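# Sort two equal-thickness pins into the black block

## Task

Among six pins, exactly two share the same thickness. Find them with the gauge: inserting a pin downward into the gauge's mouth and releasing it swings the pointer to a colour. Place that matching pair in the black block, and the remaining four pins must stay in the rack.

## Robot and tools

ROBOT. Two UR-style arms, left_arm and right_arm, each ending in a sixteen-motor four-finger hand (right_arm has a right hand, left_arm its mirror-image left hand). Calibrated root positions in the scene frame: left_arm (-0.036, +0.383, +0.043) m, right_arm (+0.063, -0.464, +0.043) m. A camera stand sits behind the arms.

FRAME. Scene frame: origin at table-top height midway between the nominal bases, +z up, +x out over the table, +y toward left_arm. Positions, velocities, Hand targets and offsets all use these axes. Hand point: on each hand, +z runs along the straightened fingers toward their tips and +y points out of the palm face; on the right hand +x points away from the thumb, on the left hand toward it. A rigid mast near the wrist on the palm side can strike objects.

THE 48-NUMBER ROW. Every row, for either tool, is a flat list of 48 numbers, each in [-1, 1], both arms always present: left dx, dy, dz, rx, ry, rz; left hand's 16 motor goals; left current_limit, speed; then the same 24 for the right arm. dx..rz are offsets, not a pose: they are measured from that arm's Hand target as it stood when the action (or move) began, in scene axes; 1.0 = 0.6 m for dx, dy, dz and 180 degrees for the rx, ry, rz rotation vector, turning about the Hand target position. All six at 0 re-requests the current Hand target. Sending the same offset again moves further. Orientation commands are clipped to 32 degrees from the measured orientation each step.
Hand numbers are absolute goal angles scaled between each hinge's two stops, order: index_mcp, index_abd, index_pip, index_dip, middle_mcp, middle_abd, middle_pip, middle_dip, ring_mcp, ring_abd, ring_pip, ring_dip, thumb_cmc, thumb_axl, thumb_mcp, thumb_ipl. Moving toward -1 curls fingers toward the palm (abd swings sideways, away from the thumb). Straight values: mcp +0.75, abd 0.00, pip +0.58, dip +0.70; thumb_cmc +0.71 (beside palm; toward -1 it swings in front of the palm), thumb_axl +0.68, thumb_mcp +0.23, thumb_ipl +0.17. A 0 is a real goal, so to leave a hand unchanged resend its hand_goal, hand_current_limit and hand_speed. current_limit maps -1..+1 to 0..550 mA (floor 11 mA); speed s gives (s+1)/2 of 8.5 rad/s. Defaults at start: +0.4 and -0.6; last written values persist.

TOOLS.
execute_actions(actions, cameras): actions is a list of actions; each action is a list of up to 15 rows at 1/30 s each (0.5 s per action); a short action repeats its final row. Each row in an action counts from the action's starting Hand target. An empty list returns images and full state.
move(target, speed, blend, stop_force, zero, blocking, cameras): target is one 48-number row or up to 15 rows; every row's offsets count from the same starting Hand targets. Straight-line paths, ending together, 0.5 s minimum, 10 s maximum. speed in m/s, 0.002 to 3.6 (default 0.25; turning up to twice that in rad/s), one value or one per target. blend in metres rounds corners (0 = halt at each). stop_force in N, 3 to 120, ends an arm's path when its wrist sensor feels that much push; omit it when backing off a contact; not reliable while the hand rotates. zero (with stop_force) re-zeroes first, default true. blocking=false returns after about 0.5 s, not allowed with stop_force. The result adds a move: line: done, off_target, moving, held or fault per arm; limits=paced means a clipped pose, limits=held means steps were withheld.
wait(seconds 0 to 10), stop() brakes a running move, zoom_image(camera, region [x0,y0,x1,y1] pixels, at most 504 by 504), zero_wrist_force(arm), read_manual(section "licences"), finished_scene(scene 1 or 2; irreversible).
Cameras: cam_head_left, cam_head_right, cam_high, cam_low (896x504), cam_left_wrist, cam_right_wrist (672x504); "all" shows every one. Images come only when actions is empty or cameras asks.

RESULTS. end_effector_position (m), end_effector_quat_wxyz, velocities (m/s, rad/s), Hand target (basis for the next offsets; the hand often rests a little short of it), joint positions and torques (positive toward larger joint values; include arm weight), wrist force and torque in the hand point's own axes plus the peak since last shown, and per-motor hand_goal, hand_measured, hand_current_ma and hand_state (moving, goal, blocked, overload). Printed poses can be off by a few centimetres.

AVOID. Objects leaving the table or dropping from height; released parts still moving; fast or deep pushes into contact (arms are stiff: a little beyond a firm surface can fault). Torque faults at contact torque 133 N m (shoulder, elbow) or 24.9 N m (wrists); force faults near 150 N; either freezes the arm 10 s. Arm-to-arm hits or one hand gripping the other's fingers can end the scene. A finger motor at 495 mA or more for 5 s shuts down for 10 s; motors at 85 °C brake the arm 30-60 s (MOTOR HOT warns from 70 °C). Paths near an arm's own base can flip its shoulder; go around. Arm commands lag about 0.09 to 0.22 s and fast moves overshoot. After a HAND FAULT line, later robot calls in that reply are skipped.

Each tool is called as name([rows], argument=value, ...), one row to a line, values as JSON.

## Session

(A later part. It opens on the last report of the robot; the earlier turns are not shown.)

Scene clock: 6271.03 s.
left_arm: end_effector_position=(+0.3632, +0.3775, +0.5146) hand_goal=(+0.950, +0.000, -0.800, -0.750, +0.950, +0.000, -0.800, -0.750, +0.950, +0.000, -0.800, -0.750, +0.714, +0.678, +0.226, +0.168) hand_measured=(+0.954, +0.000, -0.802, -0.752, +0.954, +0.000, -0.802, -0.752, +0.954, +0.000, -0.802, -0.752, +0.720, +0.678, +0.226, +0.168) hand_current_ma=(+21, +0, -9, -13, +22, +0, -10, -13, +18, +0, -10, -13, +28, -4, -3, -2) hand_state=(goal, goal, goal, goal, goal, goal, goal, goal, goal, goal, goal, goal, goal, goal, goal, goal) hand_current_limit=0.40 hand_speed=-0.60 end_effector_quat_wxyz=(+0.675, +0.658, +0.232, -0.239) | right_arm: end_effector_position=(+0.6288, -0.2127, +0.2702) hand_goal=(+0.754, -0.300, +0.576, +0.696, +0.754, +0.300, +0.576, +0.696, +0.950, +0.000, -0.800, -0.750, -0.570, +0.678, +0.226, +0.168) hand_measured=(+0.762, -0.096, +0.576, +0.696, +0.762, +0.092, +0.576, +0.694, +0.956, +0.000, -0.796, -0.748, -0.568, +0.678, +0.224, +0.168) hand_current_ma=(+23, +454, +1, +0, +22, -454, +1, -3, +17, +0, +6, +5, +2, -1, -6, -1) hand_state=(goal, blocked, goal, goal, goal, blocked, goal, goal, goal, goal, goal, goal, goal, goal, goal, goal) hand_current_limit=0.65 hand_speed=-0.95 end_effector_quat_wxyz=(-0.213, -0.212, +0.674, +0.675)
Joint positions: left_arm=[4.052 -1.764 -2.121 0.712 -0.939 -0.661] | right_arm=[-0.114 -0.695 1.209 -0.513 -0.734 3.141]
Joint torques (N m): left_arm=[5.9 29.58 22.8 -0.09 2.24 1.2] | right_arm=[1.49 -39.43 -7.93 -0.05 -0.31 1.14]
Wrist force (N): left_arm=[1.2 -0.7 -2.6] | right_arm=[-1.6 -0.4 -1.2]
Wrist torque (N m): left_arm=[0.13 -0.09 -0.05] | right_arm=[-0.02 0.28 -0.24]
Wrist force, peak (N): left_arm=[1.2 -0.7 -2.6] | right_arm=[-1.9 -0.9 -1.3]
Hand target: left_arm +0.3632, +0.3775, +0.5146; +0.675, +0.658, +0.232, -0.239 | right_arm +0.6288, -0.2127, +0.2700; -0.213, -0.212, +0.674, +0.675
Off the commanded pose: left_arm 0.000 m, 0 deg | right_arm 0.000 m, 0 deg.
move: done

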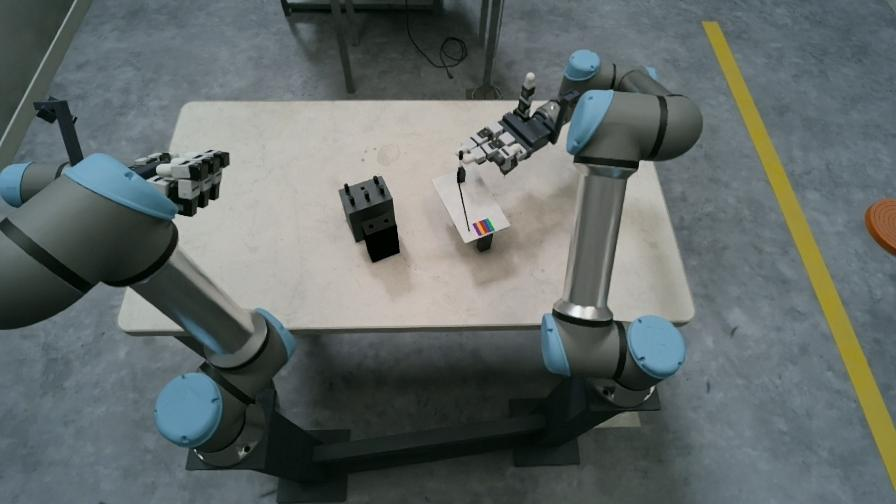

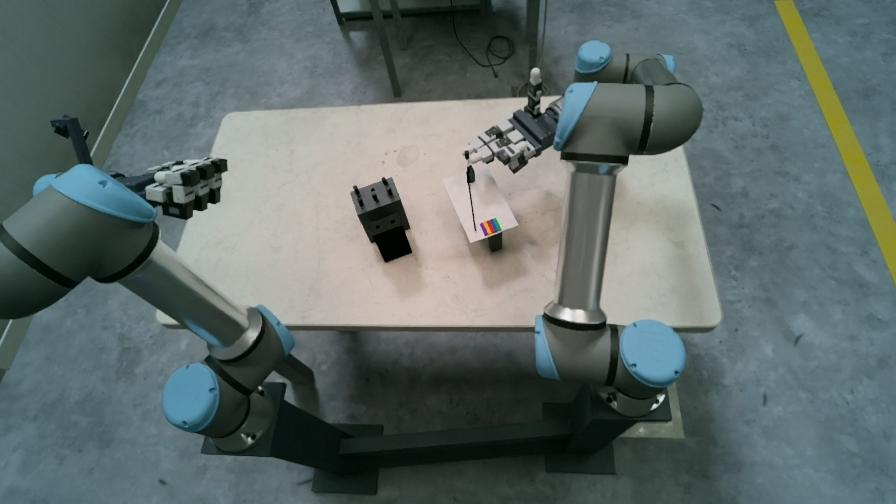

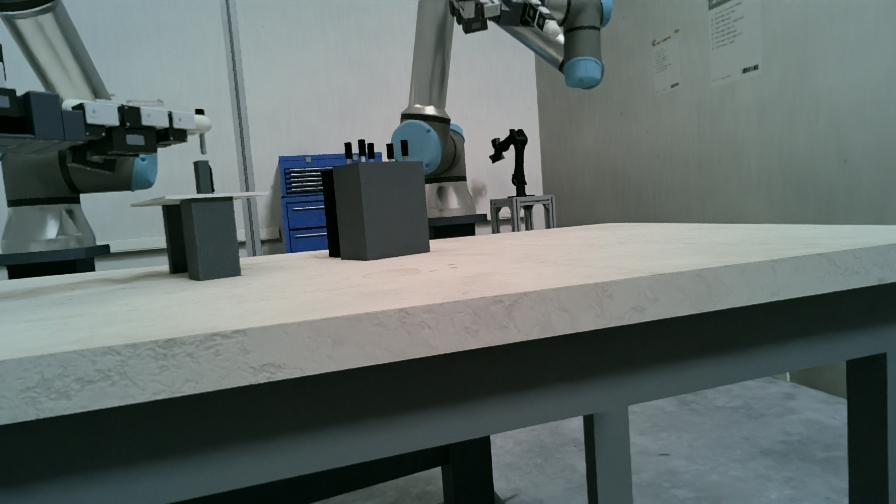

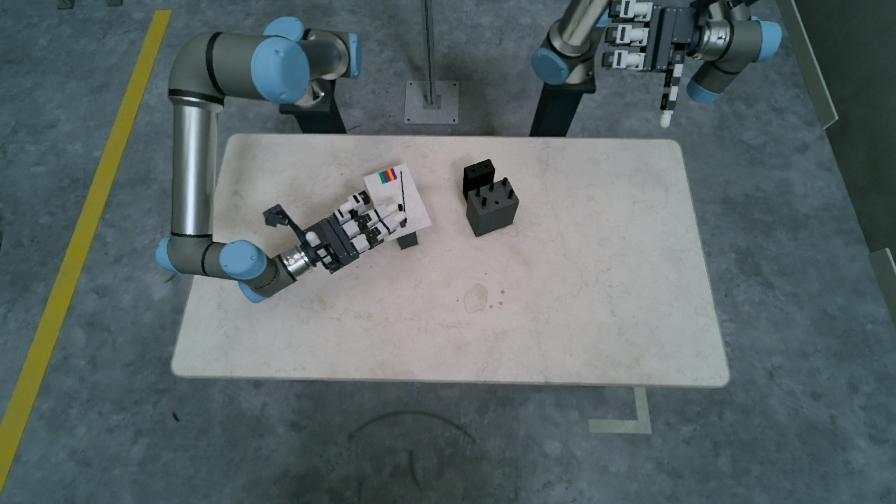

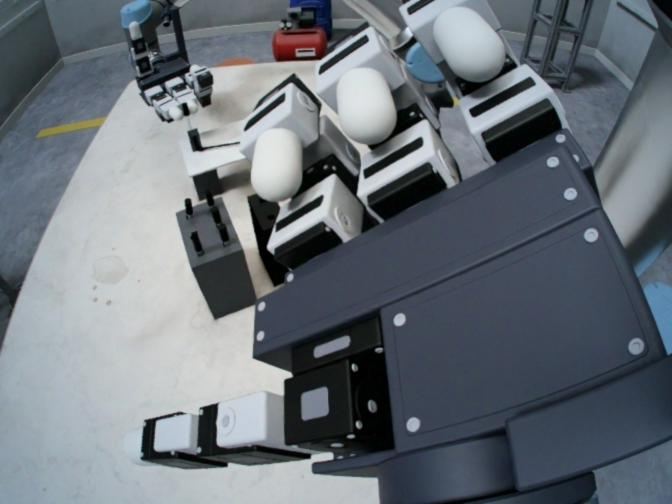

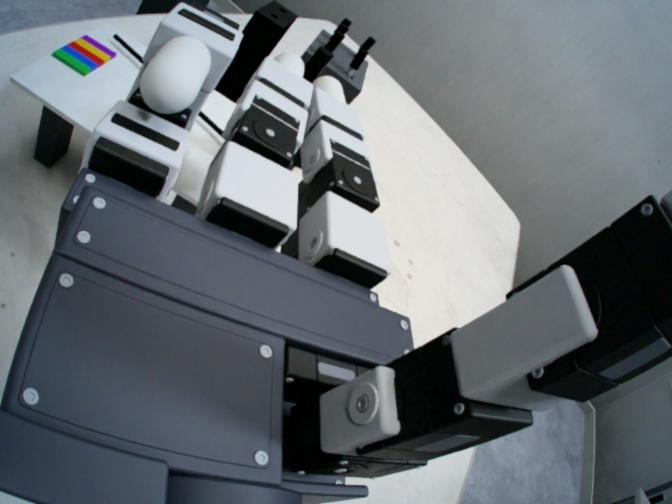

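move(target=[0,0,0,0,0,0, 0.95,0,-0.8,-0.75,0.95,0,-0.8,-0.75,0.95,0,-0.8,-0.75,0.714,0.678,0.226,0.168,0.4,-0.6, -0.007,-0.0026,-0.005,0,0,0, 0.754,-0.3,0.576,0.696,0.754,0.3,0.576,0.696,0.95,0,-0.8,-0.75,-0.571,0.678,0.226,0.168,0.65,-0.95], speed=0.04, cameras=["cam_high","cam_left_wrist","cam_head_left","cam_head_right","cam_low"])

zoom_image(camera="cam_left_wrist", region=[178, 112, 212, 156])

zoom_image(camera="cam_head_left", region=[450, 148, 475, 188])

zoom_image(camera="cam_head_right", region=[460, 148, 485, 188])

zoom_image(camera="cam_high", region=[185, 130, 225, 200])

Scene clock: 6316.07 s.
left_arm: end_effector_position=(+0.3632, +0.3775, +0.5146) hand_goal=(+0.950, +0.000, -0.800, -0.750, +0.950, +0.000, -0.800, -0.750, +0.950, +0.000, -0.800, -0.750, +0.714, +0.678, +0.226, +0.168) hand_measured=(+0.954, +0.000, -0.802, -0.752, +0.954, +0.000, -0.802, -0.752, +0.954, +0.000, -0.802, -0.752, +0.720, +0.678, +0.226, +0.168) hand_current_ma=(+21, +0, -9, -13, +22, +0, -10, -13, +18, +0, -10, -13, +28, -4, -3, -2) hand_state=(goal, goal, goal, goal, goal, goal, goal, goal, goal, goal, goal, goal, goal, goal, goal, goal) hand_current_limit=0.40 hand_speed=-0.60 end_effector_quat_wxyz=(+0.675, +0.658, +0.232, -0.239) | right_arm: end_effector_position=(+0.6247, -0.2142, +0.2670) hand_goal=(+0.754, -0.300, +0.576, +0.696, +0.754, +0.300, +0.576, +0.696, +0.950, +0.000, -0.800, -0.750, -0.570, +0.678, +0.226, +0.168) hand_measured=(+0.762, -0.096, +0.576, +0.696, +0.762, +0.092, +0.576, +0.694, +0.956, +0.000, -0.796, -0.748, -0.568, +0.678, +0.224, +0.168) hand_current_ma=(+23, +454, +1, +0, +22, -454, +1, -3, +17, +0, +6, +5, +2, -1, -6, -1) hand_state=(goal, blocked, goal, goal, goal, blocked, goal, goal, goal, goal, goal, goal, goal, goal, goal, goal) hand_current_limit=0.65 hand_speed=-0.95 end_effector_quat_wxyz=(-0.213, -0.213, +0.674, +0.675)
Joint positions: left_arm=[4.052 -1.764 -2.121 0.712 -0.939 -0.661] | right_arm=[-0.117 -0.7 1.229 -0.527 -0.737 3.141]
Joint torques (N m): left_arm=[4.13 29.52 22 0.17 2.12 1.25] | right_arm=[-10.07 -57.55 -9.8 -0.05 -2.55 -1.06]
Wrist force (N): left_arm=[1.0 -0.6 -2.2] | right_arm=[-1.3 -0.2 -1.2]
Wrist torque (N m): left_arm=[0.10 -0.06 -0.07] | right_arm=[0.01 0.24 -0.23]
Wrist force, peak (N): left_arm=[1.2 -1.0 -2.4] | right_arm=[-1.7 -0.4 -1.5]
Hand target: left_arm +0.3632, +0.3775, +0.5146; +0.675, +0.658, +0.232, -0.239 | right_arm +0.6246, -0.2142, +0.2670; -0.213, -0.212, +0.674, +0.675
Off the commanded pose: left_arm 0.000 m, 0 deg | right_arm 0.000 m, 0 deg.
move: done
Images, in order (width x height): cam_head_left 896x504, cam_head_right 896x504, cam_high 896x504, cam_low 896x504, cam_left_wrist 672x504.

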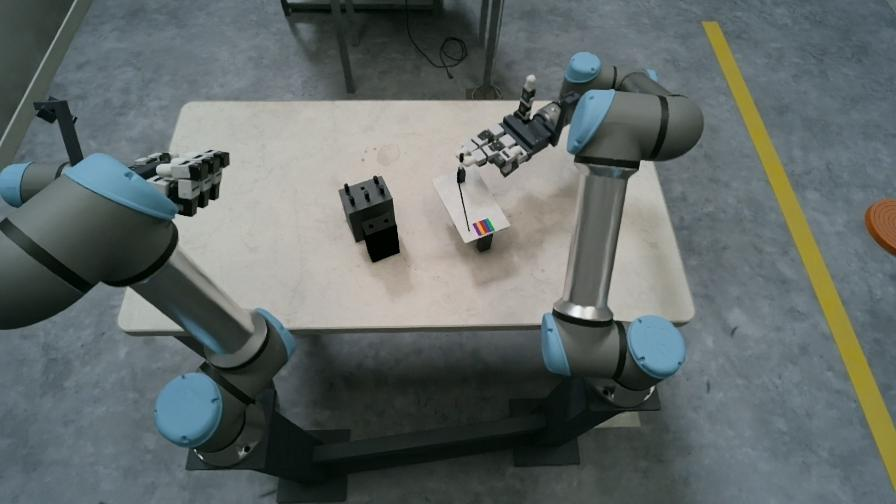

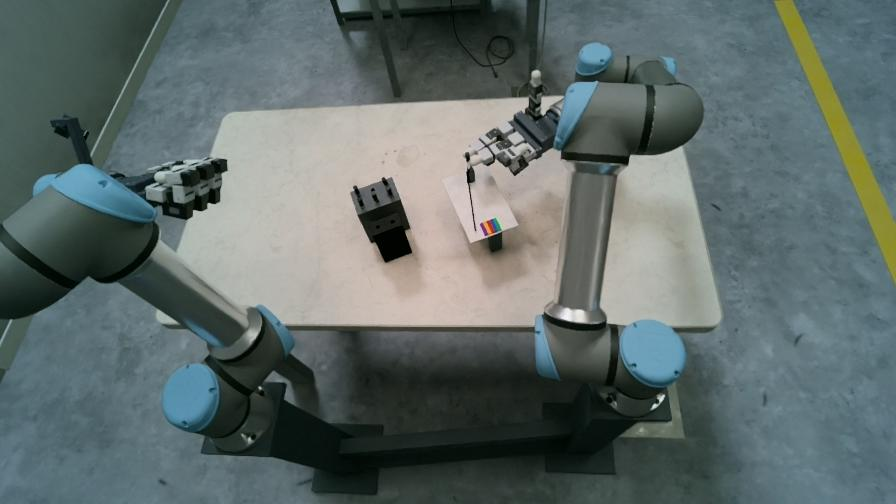

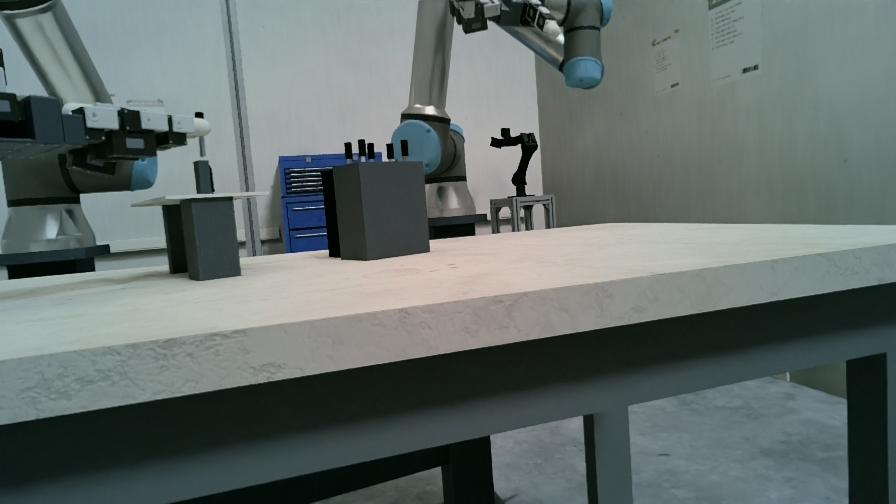

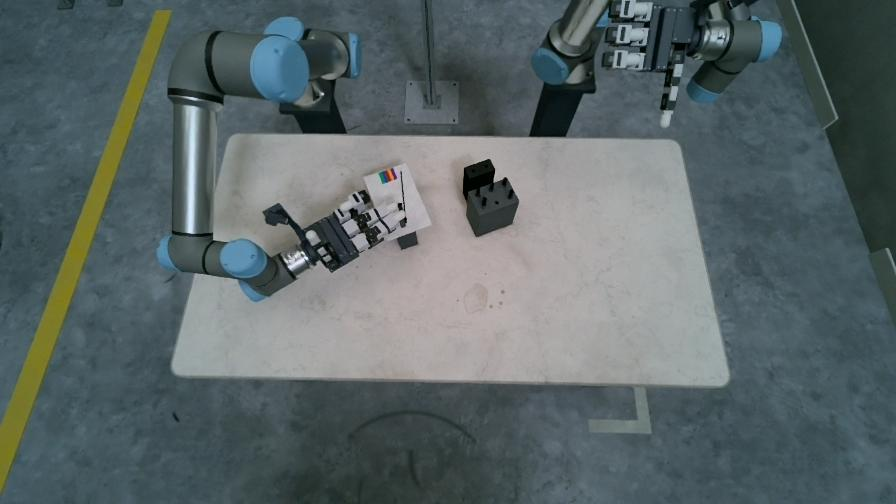

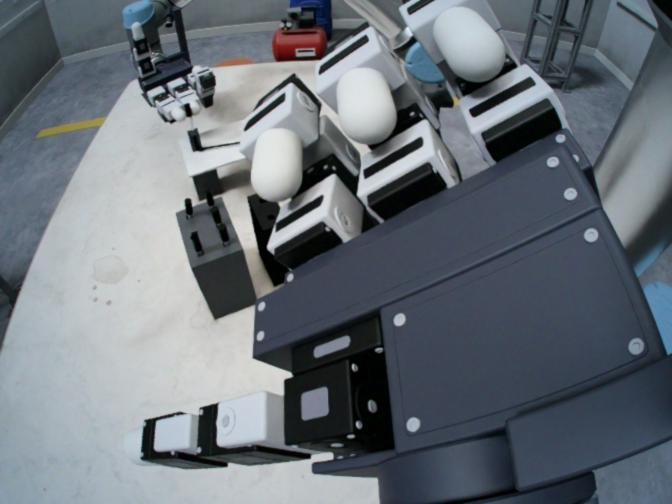

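Scaled by 11.455 from the camera's 672x504 image, which has a finer 960x720 frame.

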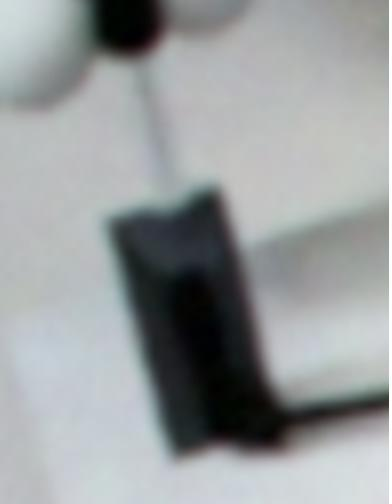

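Scaled by 12.600.

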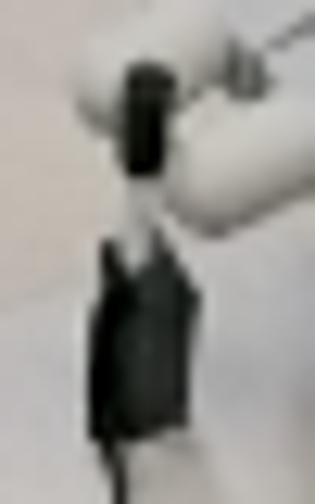

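Scaled by 12.600.

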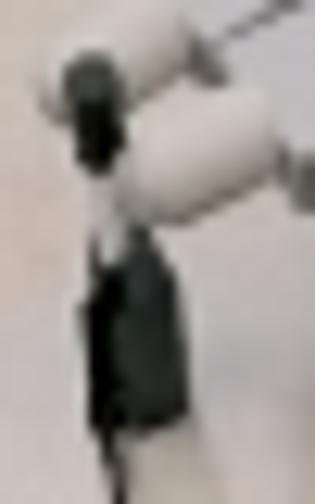

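Scaled by 7.200.

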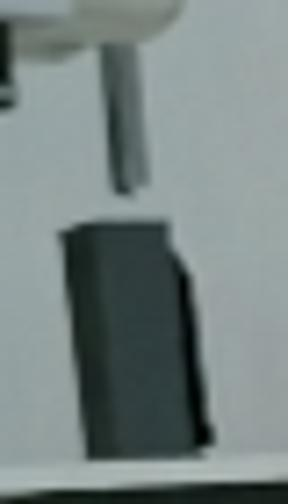

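move(target=[0,0,0,0,0,0, 0.95,0,-0.8,-0.75,0.95,0,-0.8,-0.75,0.95,0,-0.8,-0.75,0.714,0.678,0.226,0.168,0.4,-0.6, -0.0016,-0.0006,0,0,0,0, 0.754,-0.3,0.576,0.696,0.754,0.3,0.576,0.696,0.95,0,-0.8,-0.75,-0.571,0.678,0.226,0.168,0.65,-0.95], speed=0.03)

move(target=[0,0,0,0,0,0, 0.95,0,-0.8,-0.75,0.95,0,-0.8,-0.75,0.95,0,-0.8,-0.75,0.714,0.678,0.226,0.168,0.4,-0.6, 0,0,-0.0427,0,0,0, 0.754,-0.3,0.576,0.696,0.754,0.3,0.576,0.696,0.95,0,-0.8,-0.75,-0.571,0.678,0.226,0.168,0.65,-0.95], speed=0.01, stop_force=4, cameras=["cam_high","cam_left_wrist","cam_head_left"])

zoom_image(camera="cam_left_wrist", region=[178, 112, 212, 156])

zoom_image(camera="cam_head_left", region=[450, 148, 475, 188])

zoom_image(camera="cam_high", region=[185, 130, 225, 200])

Scene clock: 6339.33 s.
left_arm: end_effector_position=(+0.3632, +0.3775, +0.5146) hand_goal=(+0.950, +0.000, -0.800, -0.750, +0.950, +0.000, -0.800, -0.750, +0.950, +0.000, -0.800, -0.750, +0.714, +0.678, +0.226, +0.168) hand_measured=(+0.954, +0.000, -0.802, -0.752, +0.954, +0.000, -0.802, -0.752, +0.954, +0.000, -0.802, -0.752, +0.720, +0.678, +0.226, +0.168) hand_current_ma=(+21, +0, -9, -13, +22, +0, -10, -13, +18, +0, -10, -13, +28, -4, -3, -2) hand_state=(goal, goal, goal, goal, goal, goal, goal, goal, goal, goal, goal, goal, goal, goal, goal, goal) hand_current_limit=0.40 hand_speed=-0.60 end_effector_quat_wxyz=(+0.675, +0.658, +0.232, -0.239) | right_arm: end_effector_position=(+0.6237, -0.2146, +0.2670) hand_goal=(+0.754, -0.300, +0.576, +0.696, +0.754, +0.300, +0.576, +0.696, +0.950, +0.000, -0.800, -0.750, -0.570, +0.678, +0.226, +0.168) hand_measured=(+0.762, -0.096, +0.576, +0.696, +0.762, +0.092, +0.576, +0.694, +0.956, +0.000, -0.796, -0.748, -0.568, +0.678, +0.224, +0.168) hand_current_ma=(+23, +454, +1, +0, +22, -454, +1, -3, +17, +0, +6, +5, +2, -1, -6, -1) hand_state=(goal, blocked, goal, goal, goal, blocked, goal, goal, goal, goal, goal, goal, goal, goal, goal, goal) hand_current_limit=0.65 hand_speed=-0.95 end_effector_quat_wxyz=(-0.213, -0.212, +0.674, +0.675)
Joint positions: left_arm=[4.052 -1.764 -2.121 0.712 -0.939 -0.661] | right_arm=[-0.118 -0.702 1.233 -0.53 -0.738 3.141]
Joint torques (N m): left_arm=[5.76 29.83 22.8 -0.06 2.14 1.34] | right_arm=[-9.31 -56 -9.61 -0.07 -2.68 1.16]
Wrist force (N): left_arm=[1.0 -0.7 -2.2] | right_arm=[-1.4 -0.2 -1.4]
Wrist torque (N m): left_arm=[0.10 -0.06 -0.07] | right_arm=[0.02 0.26 -0.23]
Wrist force, peak (N): left_arm=[1.5 -0.6 -2.3] | right_arm=[-1.9 -0.1 -1.2]
Hand target: left_arm +0.3632, +0.3775, +0.5146; +0.675, +0.658, +0.232, -0.239 | right_arm +0.6236, -0.2146, +0.2670; -0.213, -0.212, +0.674, +0.675
Off the commanded pose: left_arm 0.000 m, 0 deg | right_arm 0.000 m, 0 deg.
move: done

Scene clock: 6342.87 s.
left_arm: end_effector_position=(+0.3632, +0.3775, +0.5146) hand_goal=(+0.950, +0.000, -0.800, -0.750, +0.950, +0.000, -0.800, -0.750, +0.950, +0.000, -0.800, -0.750, +0.714, +0.678, +0.226, +0.168) hand_measured=(+0.954, +0.000, -0.802, -0.752, +0.954, +0.000, -0.802, -0.752, +0.954, +0.000, -0.802, -0.752, +0.720, +0.678, +0.226, +0.168) hand_current_ma=(+21, +0, -9, -13, +22, +0, -10, -13, +18, +0, -10, -13, +28, -4, -3, -2) hand_state=(goal, goal, goal, goal, goal, goal, goal, goal, goal, goal, goal, goal, goal, goal, goal, goal) hand_current_limit=0.40 hand_speed=-0.60 end_effector_quat_wxyz=(+0.675, +0.658, +0.232, -0.239) | right_arm: end_effector_position=(+0.6236, -0.2146, +0.2414) hand_goal=(+0.754, -0.300, +0.576, +0.696, +0.754, +0.300, +0.576, +0.696, +0.950, +0.000, -0.800, -0.750, -0.570, +0.678, +0.226, +0.168) hand_measured=(+0.760, -0.104, +0.576, +0.694, +0.762, +0.098, +0.576, +0.694, +0.956, +0.000, -0.796, -0.748, -0.568, +0.678, +0.224, +0.168) hand_current_ma=(+17, +454, -1, -4, +19, -454, +0, -4, +17, +0, +6, +5, +2, -1, -6, -1) hand_state=(goal, blocked, goal, goal, goal, blocked, goal, goal, goal, goal, goal, goal, goal, goal, goal, goal) hand_current_limit=0.65 hand_speed=-0.95 end_effector_quat_wxyz=(-0.213, -0.213, +0.674, +0.675)
Joint positions: left_arm=[4.052 -1.764 -2.121 0.712 -0.939 -0.661] | right_arm=[-0.118 -0.669 1.244 -0.574 -0.738 3.141]
Joint torques (N m): left_arm=[5.43 29.15 21.99 -0.03 2.33 1.27] | right_arm=[-9.72 -40.68 -8.77 -0.05 -2.45 -0.59]
Wrist force (N): left_arm=[1.0 -0.8 -2.3] | right_arm=[-1.7 -0.3 -1.3]
Wrist torque (N m): left_arm=[0.10 -0.06 -0.06] | right_arm=[-0.01 0.27 -0.27]
Wrist force, peak (N): left_arm=[1.1 -1.0 -2.4] | right_arm=[-1.5 3.8 -1.4]
Hand target: left_arm +0.3632, +0.3775, +0.5146; +0.675, +0.658, +0.232, -0.239 | right_arm +0.6236, -0.2146, +0.2414; -0.213, -0.212, +0.674, +0.675
Off the commanded pose: left_arm 0.000 m, 0 deg | right_arm 0.000 m, 0 deg.
move: done
Images, in order (width x height): cam_head_left 896x504, cam_high 896x504, cam_left_wrist 672x504.

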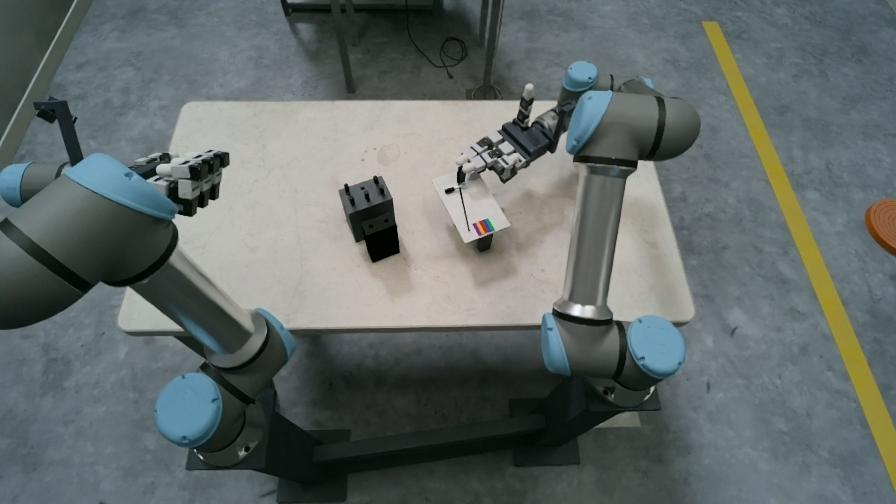

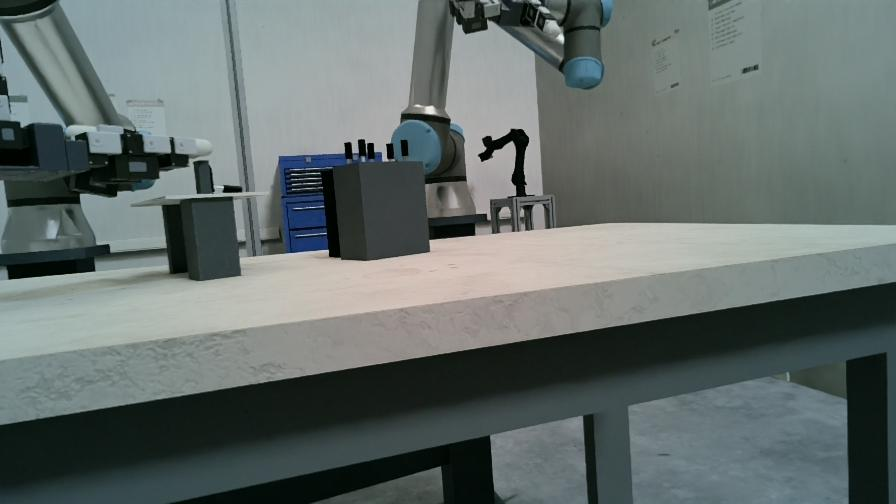

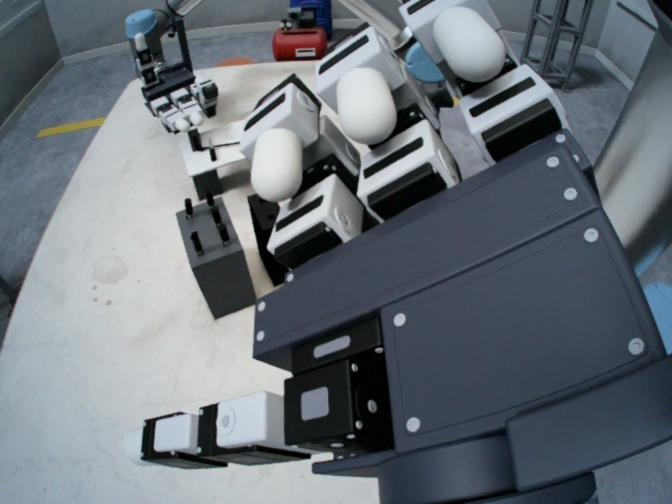

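Scaled by 11.455 from the camera's 672x504 image, which has a finer 960x720 frame.

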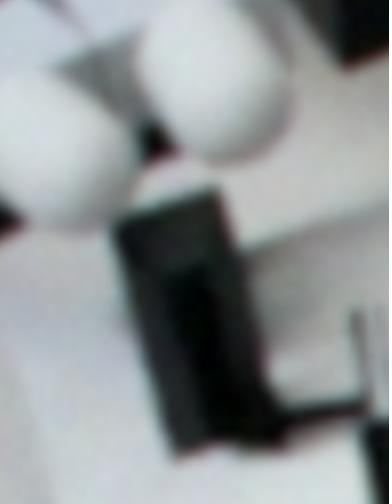

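Scaled by 12.600.

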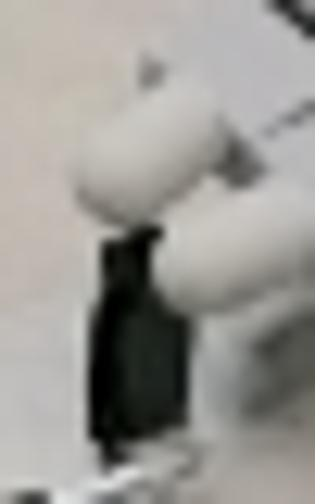

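Scaled by 7.200.

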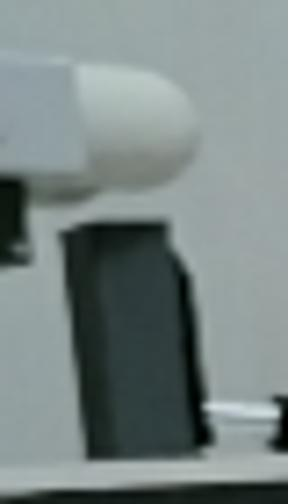

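zoom_image(camera="cam_high", region=[160, 110, 270, 220])

zoom_image(camera="cam_left_wrist", region=[130, 60, 250, 180])

zoom_image(camera="cam_head_left", region=[420, 130, 520, 230])

Scaled by 4.582.

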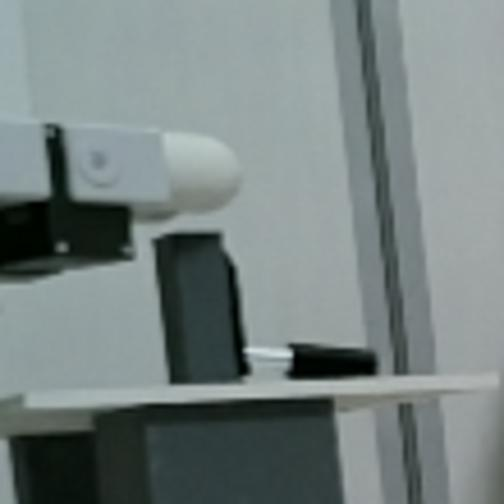

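Scaled by 4.200 from the camera's 672x504 image, which has a finer 960x720 frame.

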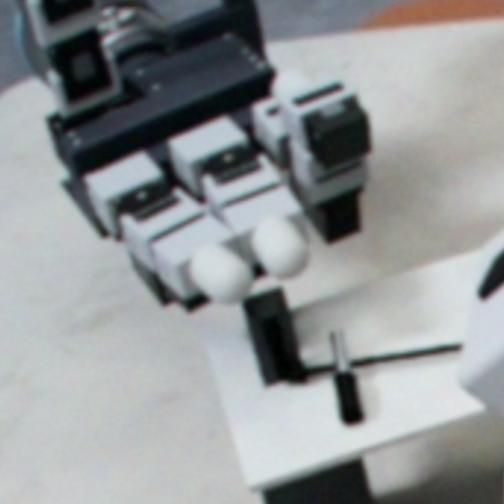

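Scaled by 5.040.

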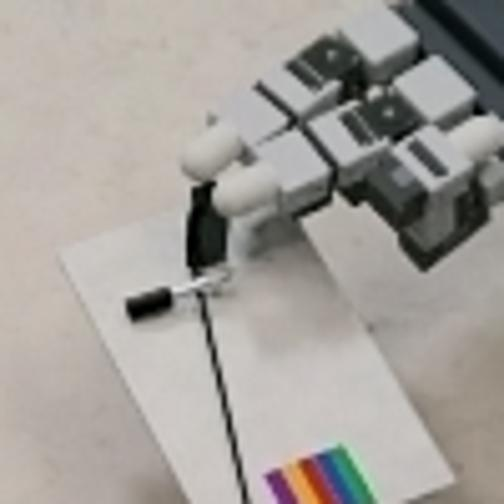

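move(target=[0,0,0,0,0,0, 0.95,0,-0.8,-0.75,0.95,0,-0.8,-0.75,0.95,0,-0.8,-0.75,0.714,0.678,0.226,0.168,0.4,-0.6, 0,0,0.3,0,0,0, 0.754,-0.1,0.576,0.696,0.754,0.1,0.576,0.696,0.95,0,-0.8,-0.75,-0.571,0.678,0.226,0.168,0.5,-0.85], speed=0.15)

move(target=[0,0,0,0,0,0, 0.95,0,-0.8,-0.75,0.95,0,-0.8,-0.75,0.95,0,-0.8,-0.75,0.714,0.678,0.226,0.168,0.4,-0.6, 0,0,0,-0.4096,-0.2868,0, 0.754,-0.1,0.576,0.696,0.754,0.1,0.576,0.696,0.95,0,-0.8,-0.75,-0.571,0.678,0.226,0.168,0.5,-0.85], speed=0.3, cameras=["cam_head_left","cam_left_wrist","cam_high","cam_low"])

zoom_image(camera="cam_left_wrist", region=[160, 110, 260, 200])

zoom_image(camera="cam_head_left", region=[420, 150, 520, 250])

zoom_image(camera="cam_low", region=[360, 160, 440, 250])

Scene clock: 6431.53 s.
left_arm: end_effector_position=(+0.3632, +0.3775, +0.5146) hand_goal=(+0.950, +0.000, -0.800, -0.750, +0.950, +0.000, -0.800, -0.750, +0.950, +0.000, -0.800, -0.750, +0.714, +0.678, +0.226, +0.168) hand_measured=(+0.954, +0.000, -0.802, -0.752, +0.954, +0.000, -0.802, -0.752, +0.954, +0.000, -0.802, -0.752, +0.720, +0.678, +0.226, +0.168) hand_current_ma=(+21, +0, -9, -13, +22, +0, -10, -13, +18, +0, -10, -13, +28, -4, -3, -2) hand_state=(goal, goal, goal, goal, goal, goal, goal, goal, goal, goal, goal, goal, goal, goal, goal, goal) hand_current_limit=0.40 hand_speed=-0.60 end_effector_quat_wxyz=(+0.675, +0.658, +0.232, -0.239) | right_arm: end_effector_position=(+0.6236, -0.2146, +0.4212) hand_goal=(+0.754, -0.100, +0.576, +0.696, +0.754, +0.100, +0.576, +0.696, +0.950, +0.000, -0.800, -0.750, -0.570, +0.678, +0.226, +0.168) hand_measured=(+0.762, -0.094, +0.576, +0.694, +0.762, +0.090, +0.576, +0.694, +0.956, +0.000, -0.796, -0.748, -0.568, +0.678, +0.224, +0.168) hand_current_ma=(+19, +12, +0, -4, +21, -19, +0, -4, +17, +0, +6, +5, +2, -1, -6, -1) hand_state=(goal, goal, goal, goal, goal, goal, goal, goal, goal, goal, goal, goal, goal, goal, goal, goal) hand_current_limit=0.50 hand_speed=-0.85 end_effector_quat_wxyz=(-0.213, -0.212, +0.674, +0.675)
Joint positions: left_arm=[4.052 -1.764 -2.121 0.712 -0.939 -0.661] | right_arm=[-0.118 -0.85 1.079 -0.228 -0.738 3.141]
Joint torques (N m): left_arm=[5.57 29.59 22.93 0.05 2.01 1.51] | right_arm=[11.67 -52.65 -23.65 2.59 -2.56 -1.29]
Wrist force (N): left_arm=[1.0 -0.7 -2.3] | right_arm=[-1.5 0.2 -0.6]
Wrist torque (N m): left_arm=[0.11 -0.07 -0.06] | right_arm=[0.01 0.21 -0.11]
Wrist force, peak (N): left_arm=[1.0 -0.9 -2.5] | right_arm=[-1.7 -0.7 -1.2]
Hand target: left_arm +0.3632, +0.3775, +0.5146; +0.675, +0.658, +0.232, -0.239 | right_arm +0.6236, -0.2146, +0.4214; -0.213, -0.212, +0.674, +0.675
Off the commanded pose: left_arm 0.000 m, 0 deg | right_arm 0.000 m, 0 deg.
move: done

Scene clock: 6434.97 s.
left_arm: end_effector_position=(+0.3632, +0.3775, +0.5146) hand_goal=(+0.950, +0.000, -0.800, -0.750, +0.950, +0.000, -0.800, -0.750, +0.950, +0.000, -0.800, -0.750, +0.714, +0.678, +0.226, +0.168) hand_measured=(+0.954, +0.000, -0.802, -0.752, +0.954, +0.000, -0.802, -0.752, +0.954, +0.000, -0.802, -0.752, +0.720, +0.678, +0.226, +0.168) hand_current_ma=(+21, +0, -9, -13, +22, +0, -10, -13, +18, +0, -10, -13, +28, -4, -3, -2) hand_state=(goal, goal, goal, goal, goal, goal, goal, goal, goal, goal, goal, goal, goal, goal, goal, goal) hand_current_limit=0.40 hand_speed=-0.60 end_effector_quat_wxyz=(+0.675, +0.658, +0.232, -0.239) | right_arm: end_effector_position=(+0.6236, -0.2146, +0.4214) hand_goal=(+0.754, -0.100, +0.576, +0.696, +0.754, +0.100, +0.576, +0.696, +0.950, +0.000, -0.800, -0.750, -0.570, +0.678, +0.226, +0.168) hand_measured=(+0.754, -0.094, +0.576, +0.694, +0.756, +0.090, +0.576, +0.694, +0.952, +0.000, -0.796, -0.748, -0.568, +0.678, +0.224, +0.168) hand_current_ma=(+2, +12, +0, -4, +3, -19, +0, -4, +3, +0, +6, +5, +2, -1, -6, -1) hand_state=(goal, goal, goal, goal, goal, goal, goal, goal, goal, goal, goal, goal, goal, goal, goal, goal) hand_current_limit=0.50 hand_speed=-0.85 end_effector_quat_wxyz=(+0.000, -0.301, +0.954, +0.001)
Joint positions: left_arm=[4.052 -1.764 -2.121 0.712 -0.939 -0.661] | right_arm=[0.064 -1.311 1.222 -1.482 -1.57 4.157]
Joint torques (N m): left_arm=[5.19 29.87 22.63 -0.01 2.23 1.26] | right_arm=[11.08 -40.34 -14.35 -4.15 -2.32 1.02]
Wrist force (N): left_arm=[1.1 -0.8 -2.1] | right_arm=[-0.1 -0.4 -1.7]
Wrist torque (N m): left_arm=[0.08 -0.07 -0.05] | right_arm=[0.11 0.05 -0.14]
Wrist force, peak (N): left_arm=[1.1 -0.7 -2.5] | right_arm=[-1.0 -0.3 -2.0]
Hand target: left_arm +0.3632, +0.3775, +0.5146; +0.675, +0.658, +0.232, -0.239 | right_arm +0.6236, -0.2146, +0.4214; +0.000, -0.301, +0.954, +0.000
Off the commanded pose: left_arm 0.000 m, 0 deg | right_arm 0.000 m, 0 deg.
move: done
Images, in order (width x height): cam_head_left 896x504, cam_high 896x504, cam_low 896x504, cam_left_wrist 672x504.

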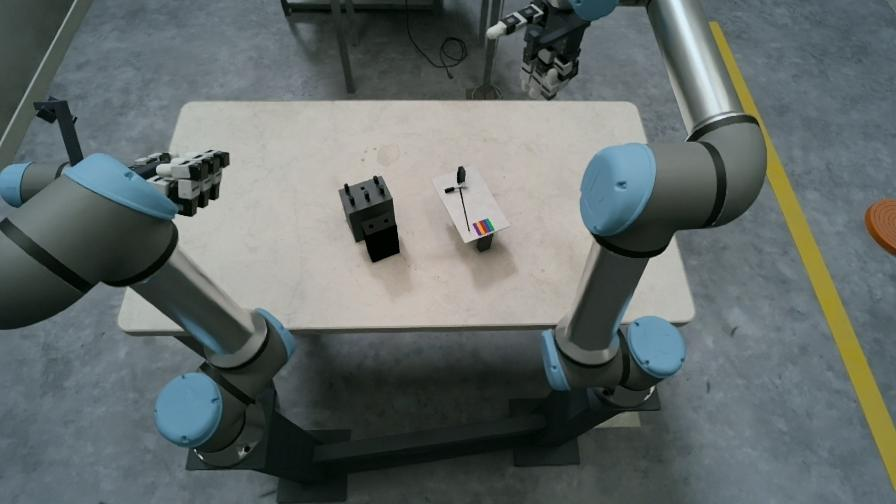

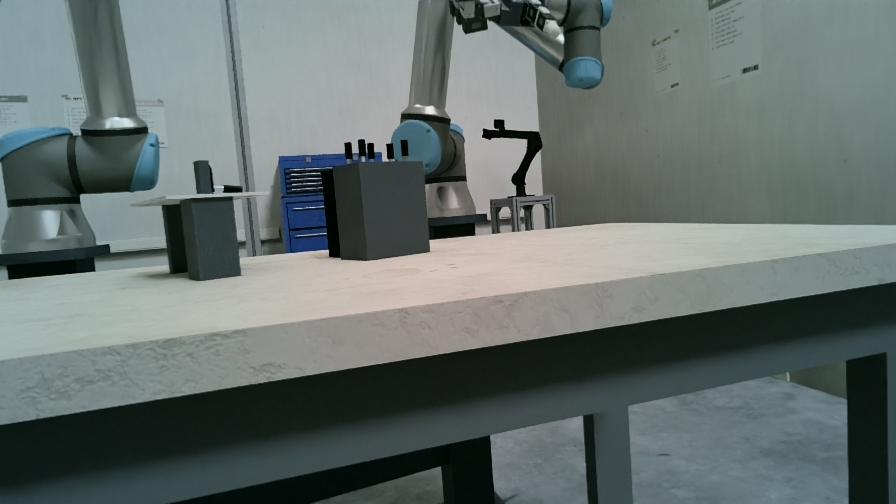

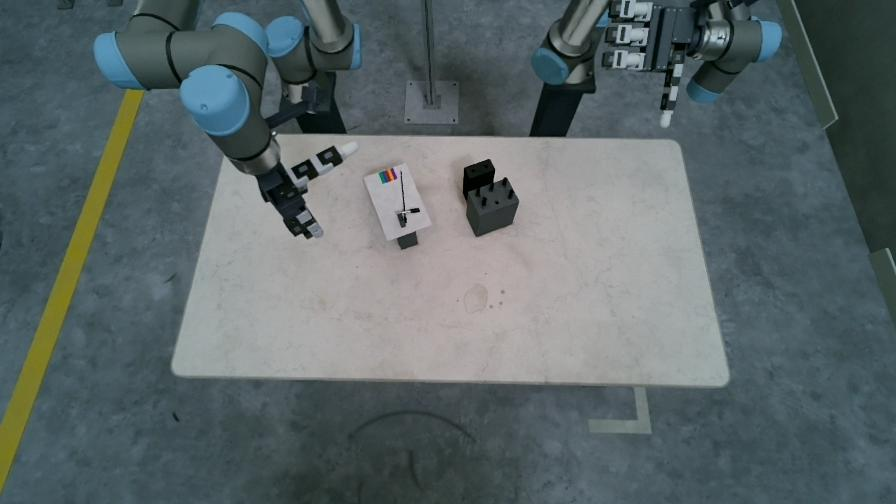

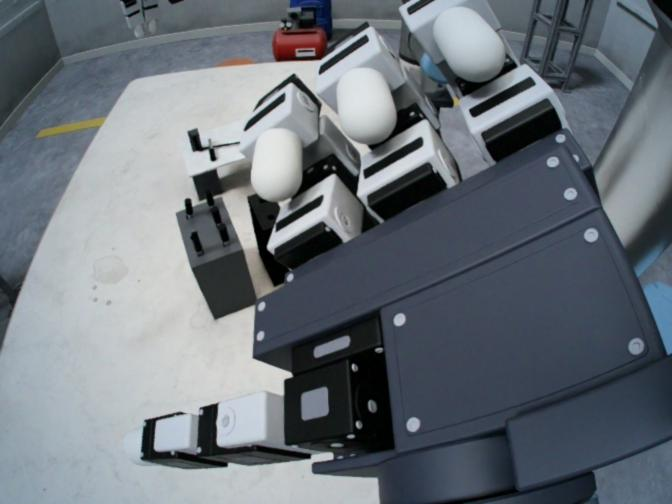

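Scaled by 5.040 from the camera's 672x504 image, which has a finer 960x720 frame.

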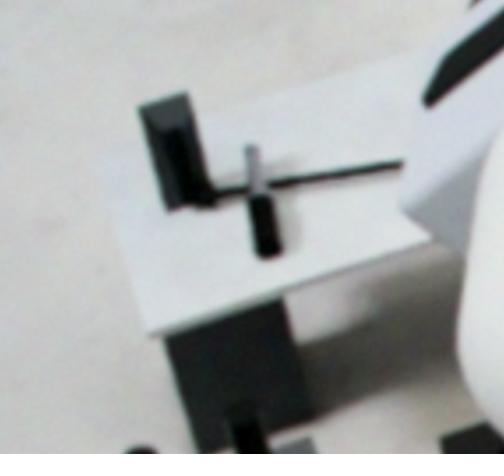

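Scaled by 5.040.

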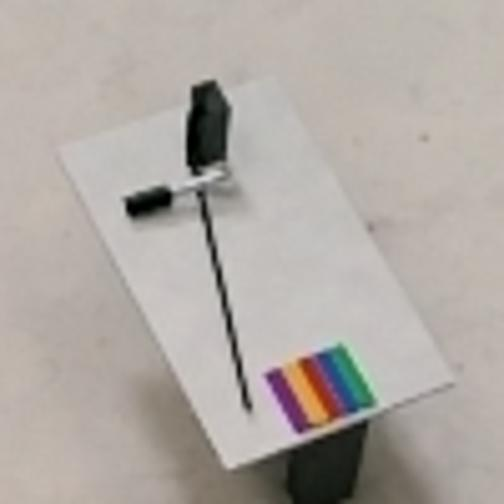

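Scaled by 5.600.

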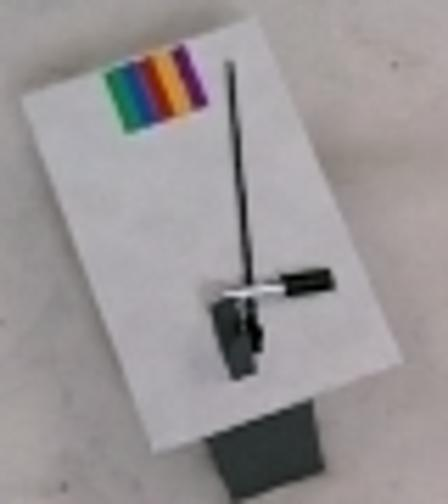

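move(target=[0,0,0,0,0,0, 0.95,0,-0.8,-0.75,0.95,0,-0.8,-0.75,0.95,0,-0.8,-0.75,0.714,0.678,0.226,0.168,0.4,-0.6, -0.2803,0.5492,-0.08,0,0,0.2, 0.754,-0.02,0.576,0.696,0.754,0.02,0.576,0.696,0.95,0,-0.8,-0.75,-0.571,0.678,0.226,0.168,0.5,-0.85], speed=0.4)

move(target=[0,0,0,0,0,0, 0.95,0,-0.8,-0.75,0.95,0,-0.8,-0.75,0.95,0,-0.8,-0.75,0.714,0.678,0.226,0.168,0.4,-0.6, 0,0,-0.1057,0,0,0, 0.754,-0.02,0.576,0.696,0.754,0.02,0.576,0.696,0.95,0,-0.8,-0.75,-0.571,0.678,0.226,0.168,0.5,-0.85], speed=0.15, cameras=["cam_right_wrist","cam_high"])

zoom_image(camera="cam_right_wrist", region=[250, 0, 390, 120])

Scene clock: 6444.97 s.
left_arm: end_effector_position=(+0.3632, +0.3775, +0.5146) hand_goal=(+0.950, +0.000, -0.800, -0.750, +0.950, +0.000, -0.800, -0.750, +0.950, +0.000, -0.800, -0.750, +0.714, +0.678, +0.226, +0.168) hand_measured=(+0.954, +0.000, -0.802, -0.752, +0.954, +0.000, -0.802, -0.752, +0.954, +0.000, -0.802, -0.752, +0.720, +0.678, +0.226, +0.168) hand_current_ma=(+21, +0, -9, -13, +22, +0, -10, -13, +18, +0, -10, -13, +28, -4, -3, -2) hand_state=(goal, goal, goal, goal, goal, goal, goal, goal, goal, goal, goal, goal, goal, goal, goal, goal) hand_current_limit=0.40 hand_speed=-0.60 end_effector_quat_wxyz=(+0.675, +0.658, +0.232, -0.239) | right_arm: end_effector_position=(+0.4555, +0.1148, +0.3734) hand_goal=(+0.754, -0.020, +0.576, +0.696, +0.754, +0.020, +0.576, +0.696, +0.950, +0.000, -0.800, -0.750, -0.570, +0.678, +0.226, +0.168) hand_measured=(+0.754, -0.022, +0.576, +0.694, +0.754, +0.022, +0.576, +0.694, +0.950, +0.000, -0.796, -0.748, -0.568, +0.678, +0.224, +0.168) hand_current_ma=(+0, -4, +0, -4, +0, +5, +0, -4, +2, +0, +6, +5, +2, -1, -7, -1) hand_state=(goal, goal, goal, goal, goal, goal, goal, goal, goal, goal, goal, goal, goal, goal, goal, goal) hand_current_limit=0.50 hand_speed=-0.85 end_effector_quat_wxyz=(+0.000, -0.581, +0.814, +0.000)
Joint positions: left_arm=[4.052 -1.764 -2.121 0.712 -0.939 -0.661] | right_arm=[0.668 -1.078 1.019 -1.512 -1.57 4.132]
Joint torques (N m): left_arm=[4.89 28.7 21.86 -0.17 2.26 1.29] | right_arm=[11.13 -34.04 -26.77 -1.1 -2.55 -1.34]
Wrist force (N): left_arm=[1.1 -0.6 -2.2] | right_arm=[-0.3 -0.6 -1.1]
Wrist torque (N m): left_arm=[0.10 -0.07 -0.05] | right_arm=[0.07 0.04 0.03]
Wrist force, peak (N): left_arm=[0.9 -0.8 -2.6] | right_arm=[0.3 -2.1 -1.9]
Hand target: left_arm +0.3632, +0.3775, +0.5146; +0.675, +0.658, +0.232, -0.239 | right_arm +0.4555, +0.1149, +0.3734; +0.000, -0.581, +0.814, +0.000
Off the commanded pose: left_arm 0.000 m, 0 deg | right_arm 0.000 m, 0 deg.
move: done

Scene clock: 6446.13 s.
left_arm: end_effector_position=(+0.3632, +0.3775, +0.5146) hand_goal=(+0.950, +0.000, -0.800, -0.750, +0.950, +0.000, -0.800, -0.750, +0.950, +0.000, -0.800, -0.750, +0.714, +0.678, +0.226, +0.168) hand_measured=(+0.954, +0.000, -0.802, -0.752, +0.954, +0.000, -0.802, -0.752, +0.954, +0.000, -0.802, -0.752, +0.720, +0.678, +0.226, +0.168) hand_current_ma=(+21, +0, -9, -13, +22, +0, -10, -13, +18, +0, -10, -13, +28, -4, -3, -2) hand_state=(goal, goal, goal, goal, goal, goal, goal, goal, goal, goal, goal, goal, goal, goal, goal, goal) hand_current_limit=0.40 hand_speed=-0.60 end_effector_quat_wxyz=(+0.675, +0.658, +0.232, -0.239) | right_arm: end_effector_position=(+0.4554, +0.1149, +0.3101) hand_goal=(+0.754, -0.020, +0.576, +0.696, +0.754, +0.020, +0.576, +0.696, +0.950, +0.000, -0.800, -0.750, -0.570, +0.678, +0.226, +0.168) hand_measured=(+0.754, -0.022, +0.576, +0.694, +0.754, +0.022, +0.576, +0.694, +0.950, +0.000, -0.796, -0.748, -0.568, +0.678, +0.224, +0.168) hand_current_ma=(+0, -4, +0, -4, +0, +5, +0, -4, +2, +0, +6, +5, +2, -1, -7, -1) hand_state=(goal, goal, goal, goal, goal, goal, goal, goal, goal, goal, goal, goal, goal, goal, goal, goal) hand_current_limit=0.50 hand_speed=-0.85 end_effector_quat_wxyz=(+0.000, -0.581, +0.814, +0.000)
Joint positions: left_arm=[4.052 -1.764 -2.121 0.712 -0.939 -0.661] | right_arm=[0.668 -1.074 1.175 -1.672 -1.57 4.132]
Joint torques (N m): left_arm=[5.25 29.85 21.94 -0.01 2.1 1.39] | right_arm=[-10.08 -34.13 -16.25 -3.85 2.54 1.12]
Wrist force (N): left_arm=[1.0 -0.7 -1.9] | right_arm=[-0.2 -0.3 -1.2]
Wrist torque (N m): left_arm=[0.07 -0.05 -0.07] | right_arm=[0.11 0.00 0.04]
Wrist force, peak (N): left_arm=[1.2 -1.0 -2.2] | right_arm=[-0.1 -0.5 -2.3]
Hand target: left_arm +0.3632, +0.3775, +0.5146; +0.675, +0.658, +0.232, -0.239 | right_arm +0.4555, +0.1149, +0.3099; +0.000, -0.581, +0.814, +0.000
Off the commanded pose: left_arm 0.000 m, 0 deg | right_arm 0.000 m, 0 deg.
move: done
Images, in order (width x height): cam_high 896x504, cam_right_wrist 672x504.

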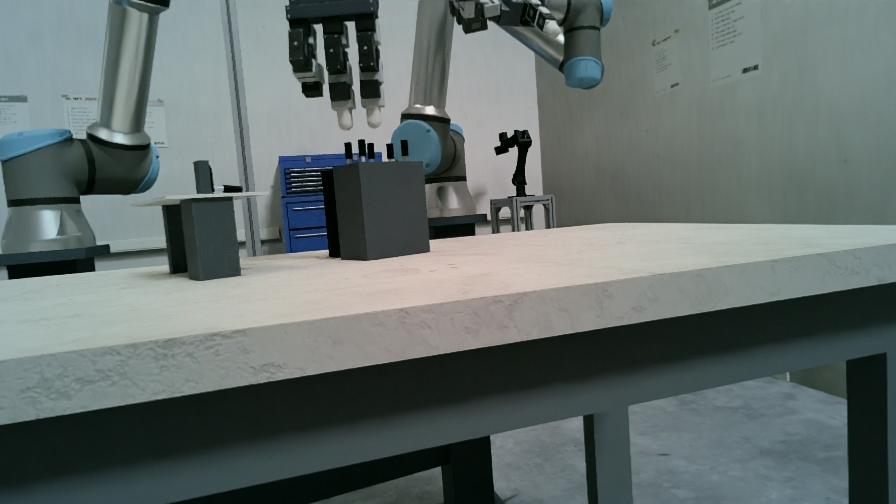

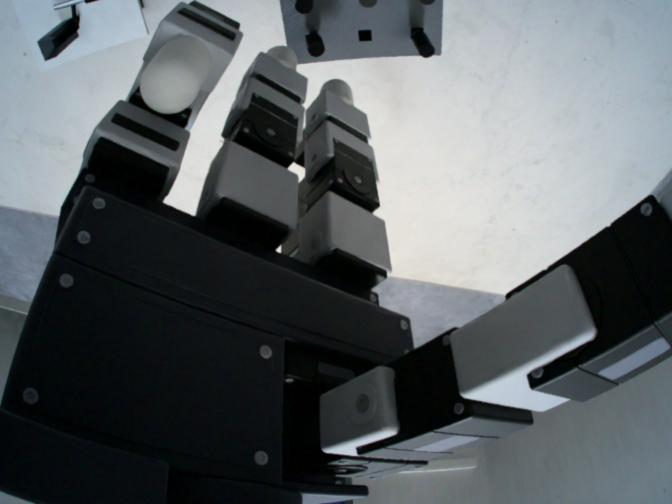

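Scaled by 3.600 from the camera's 672x504 image, which has a finer 960x720 frame.

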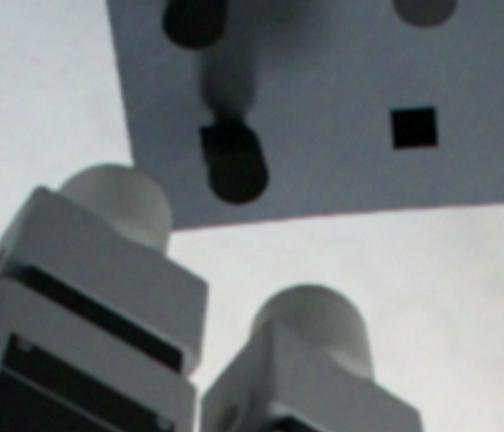

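zoom_image(camera="cam_high", region=[325, 100, 425, 180])

zoom_image(camera="cam_right_wrist", region=[270, 0, 460, 80])

Scaled by 5.040.

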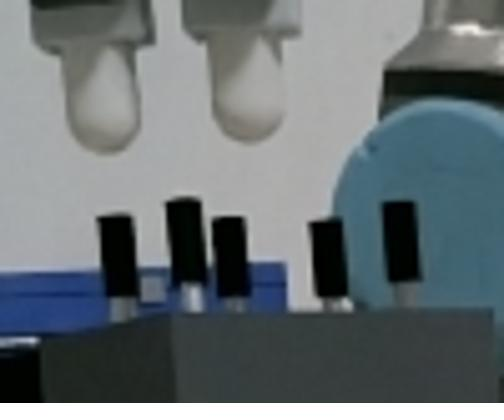

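Scaled by 2.653 from the camera's 672x504 image, which has a finer 960x720 frame.

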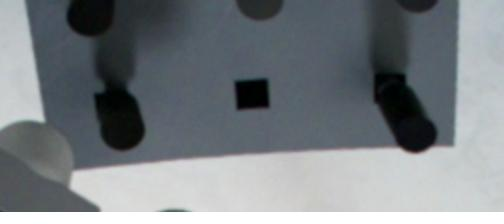

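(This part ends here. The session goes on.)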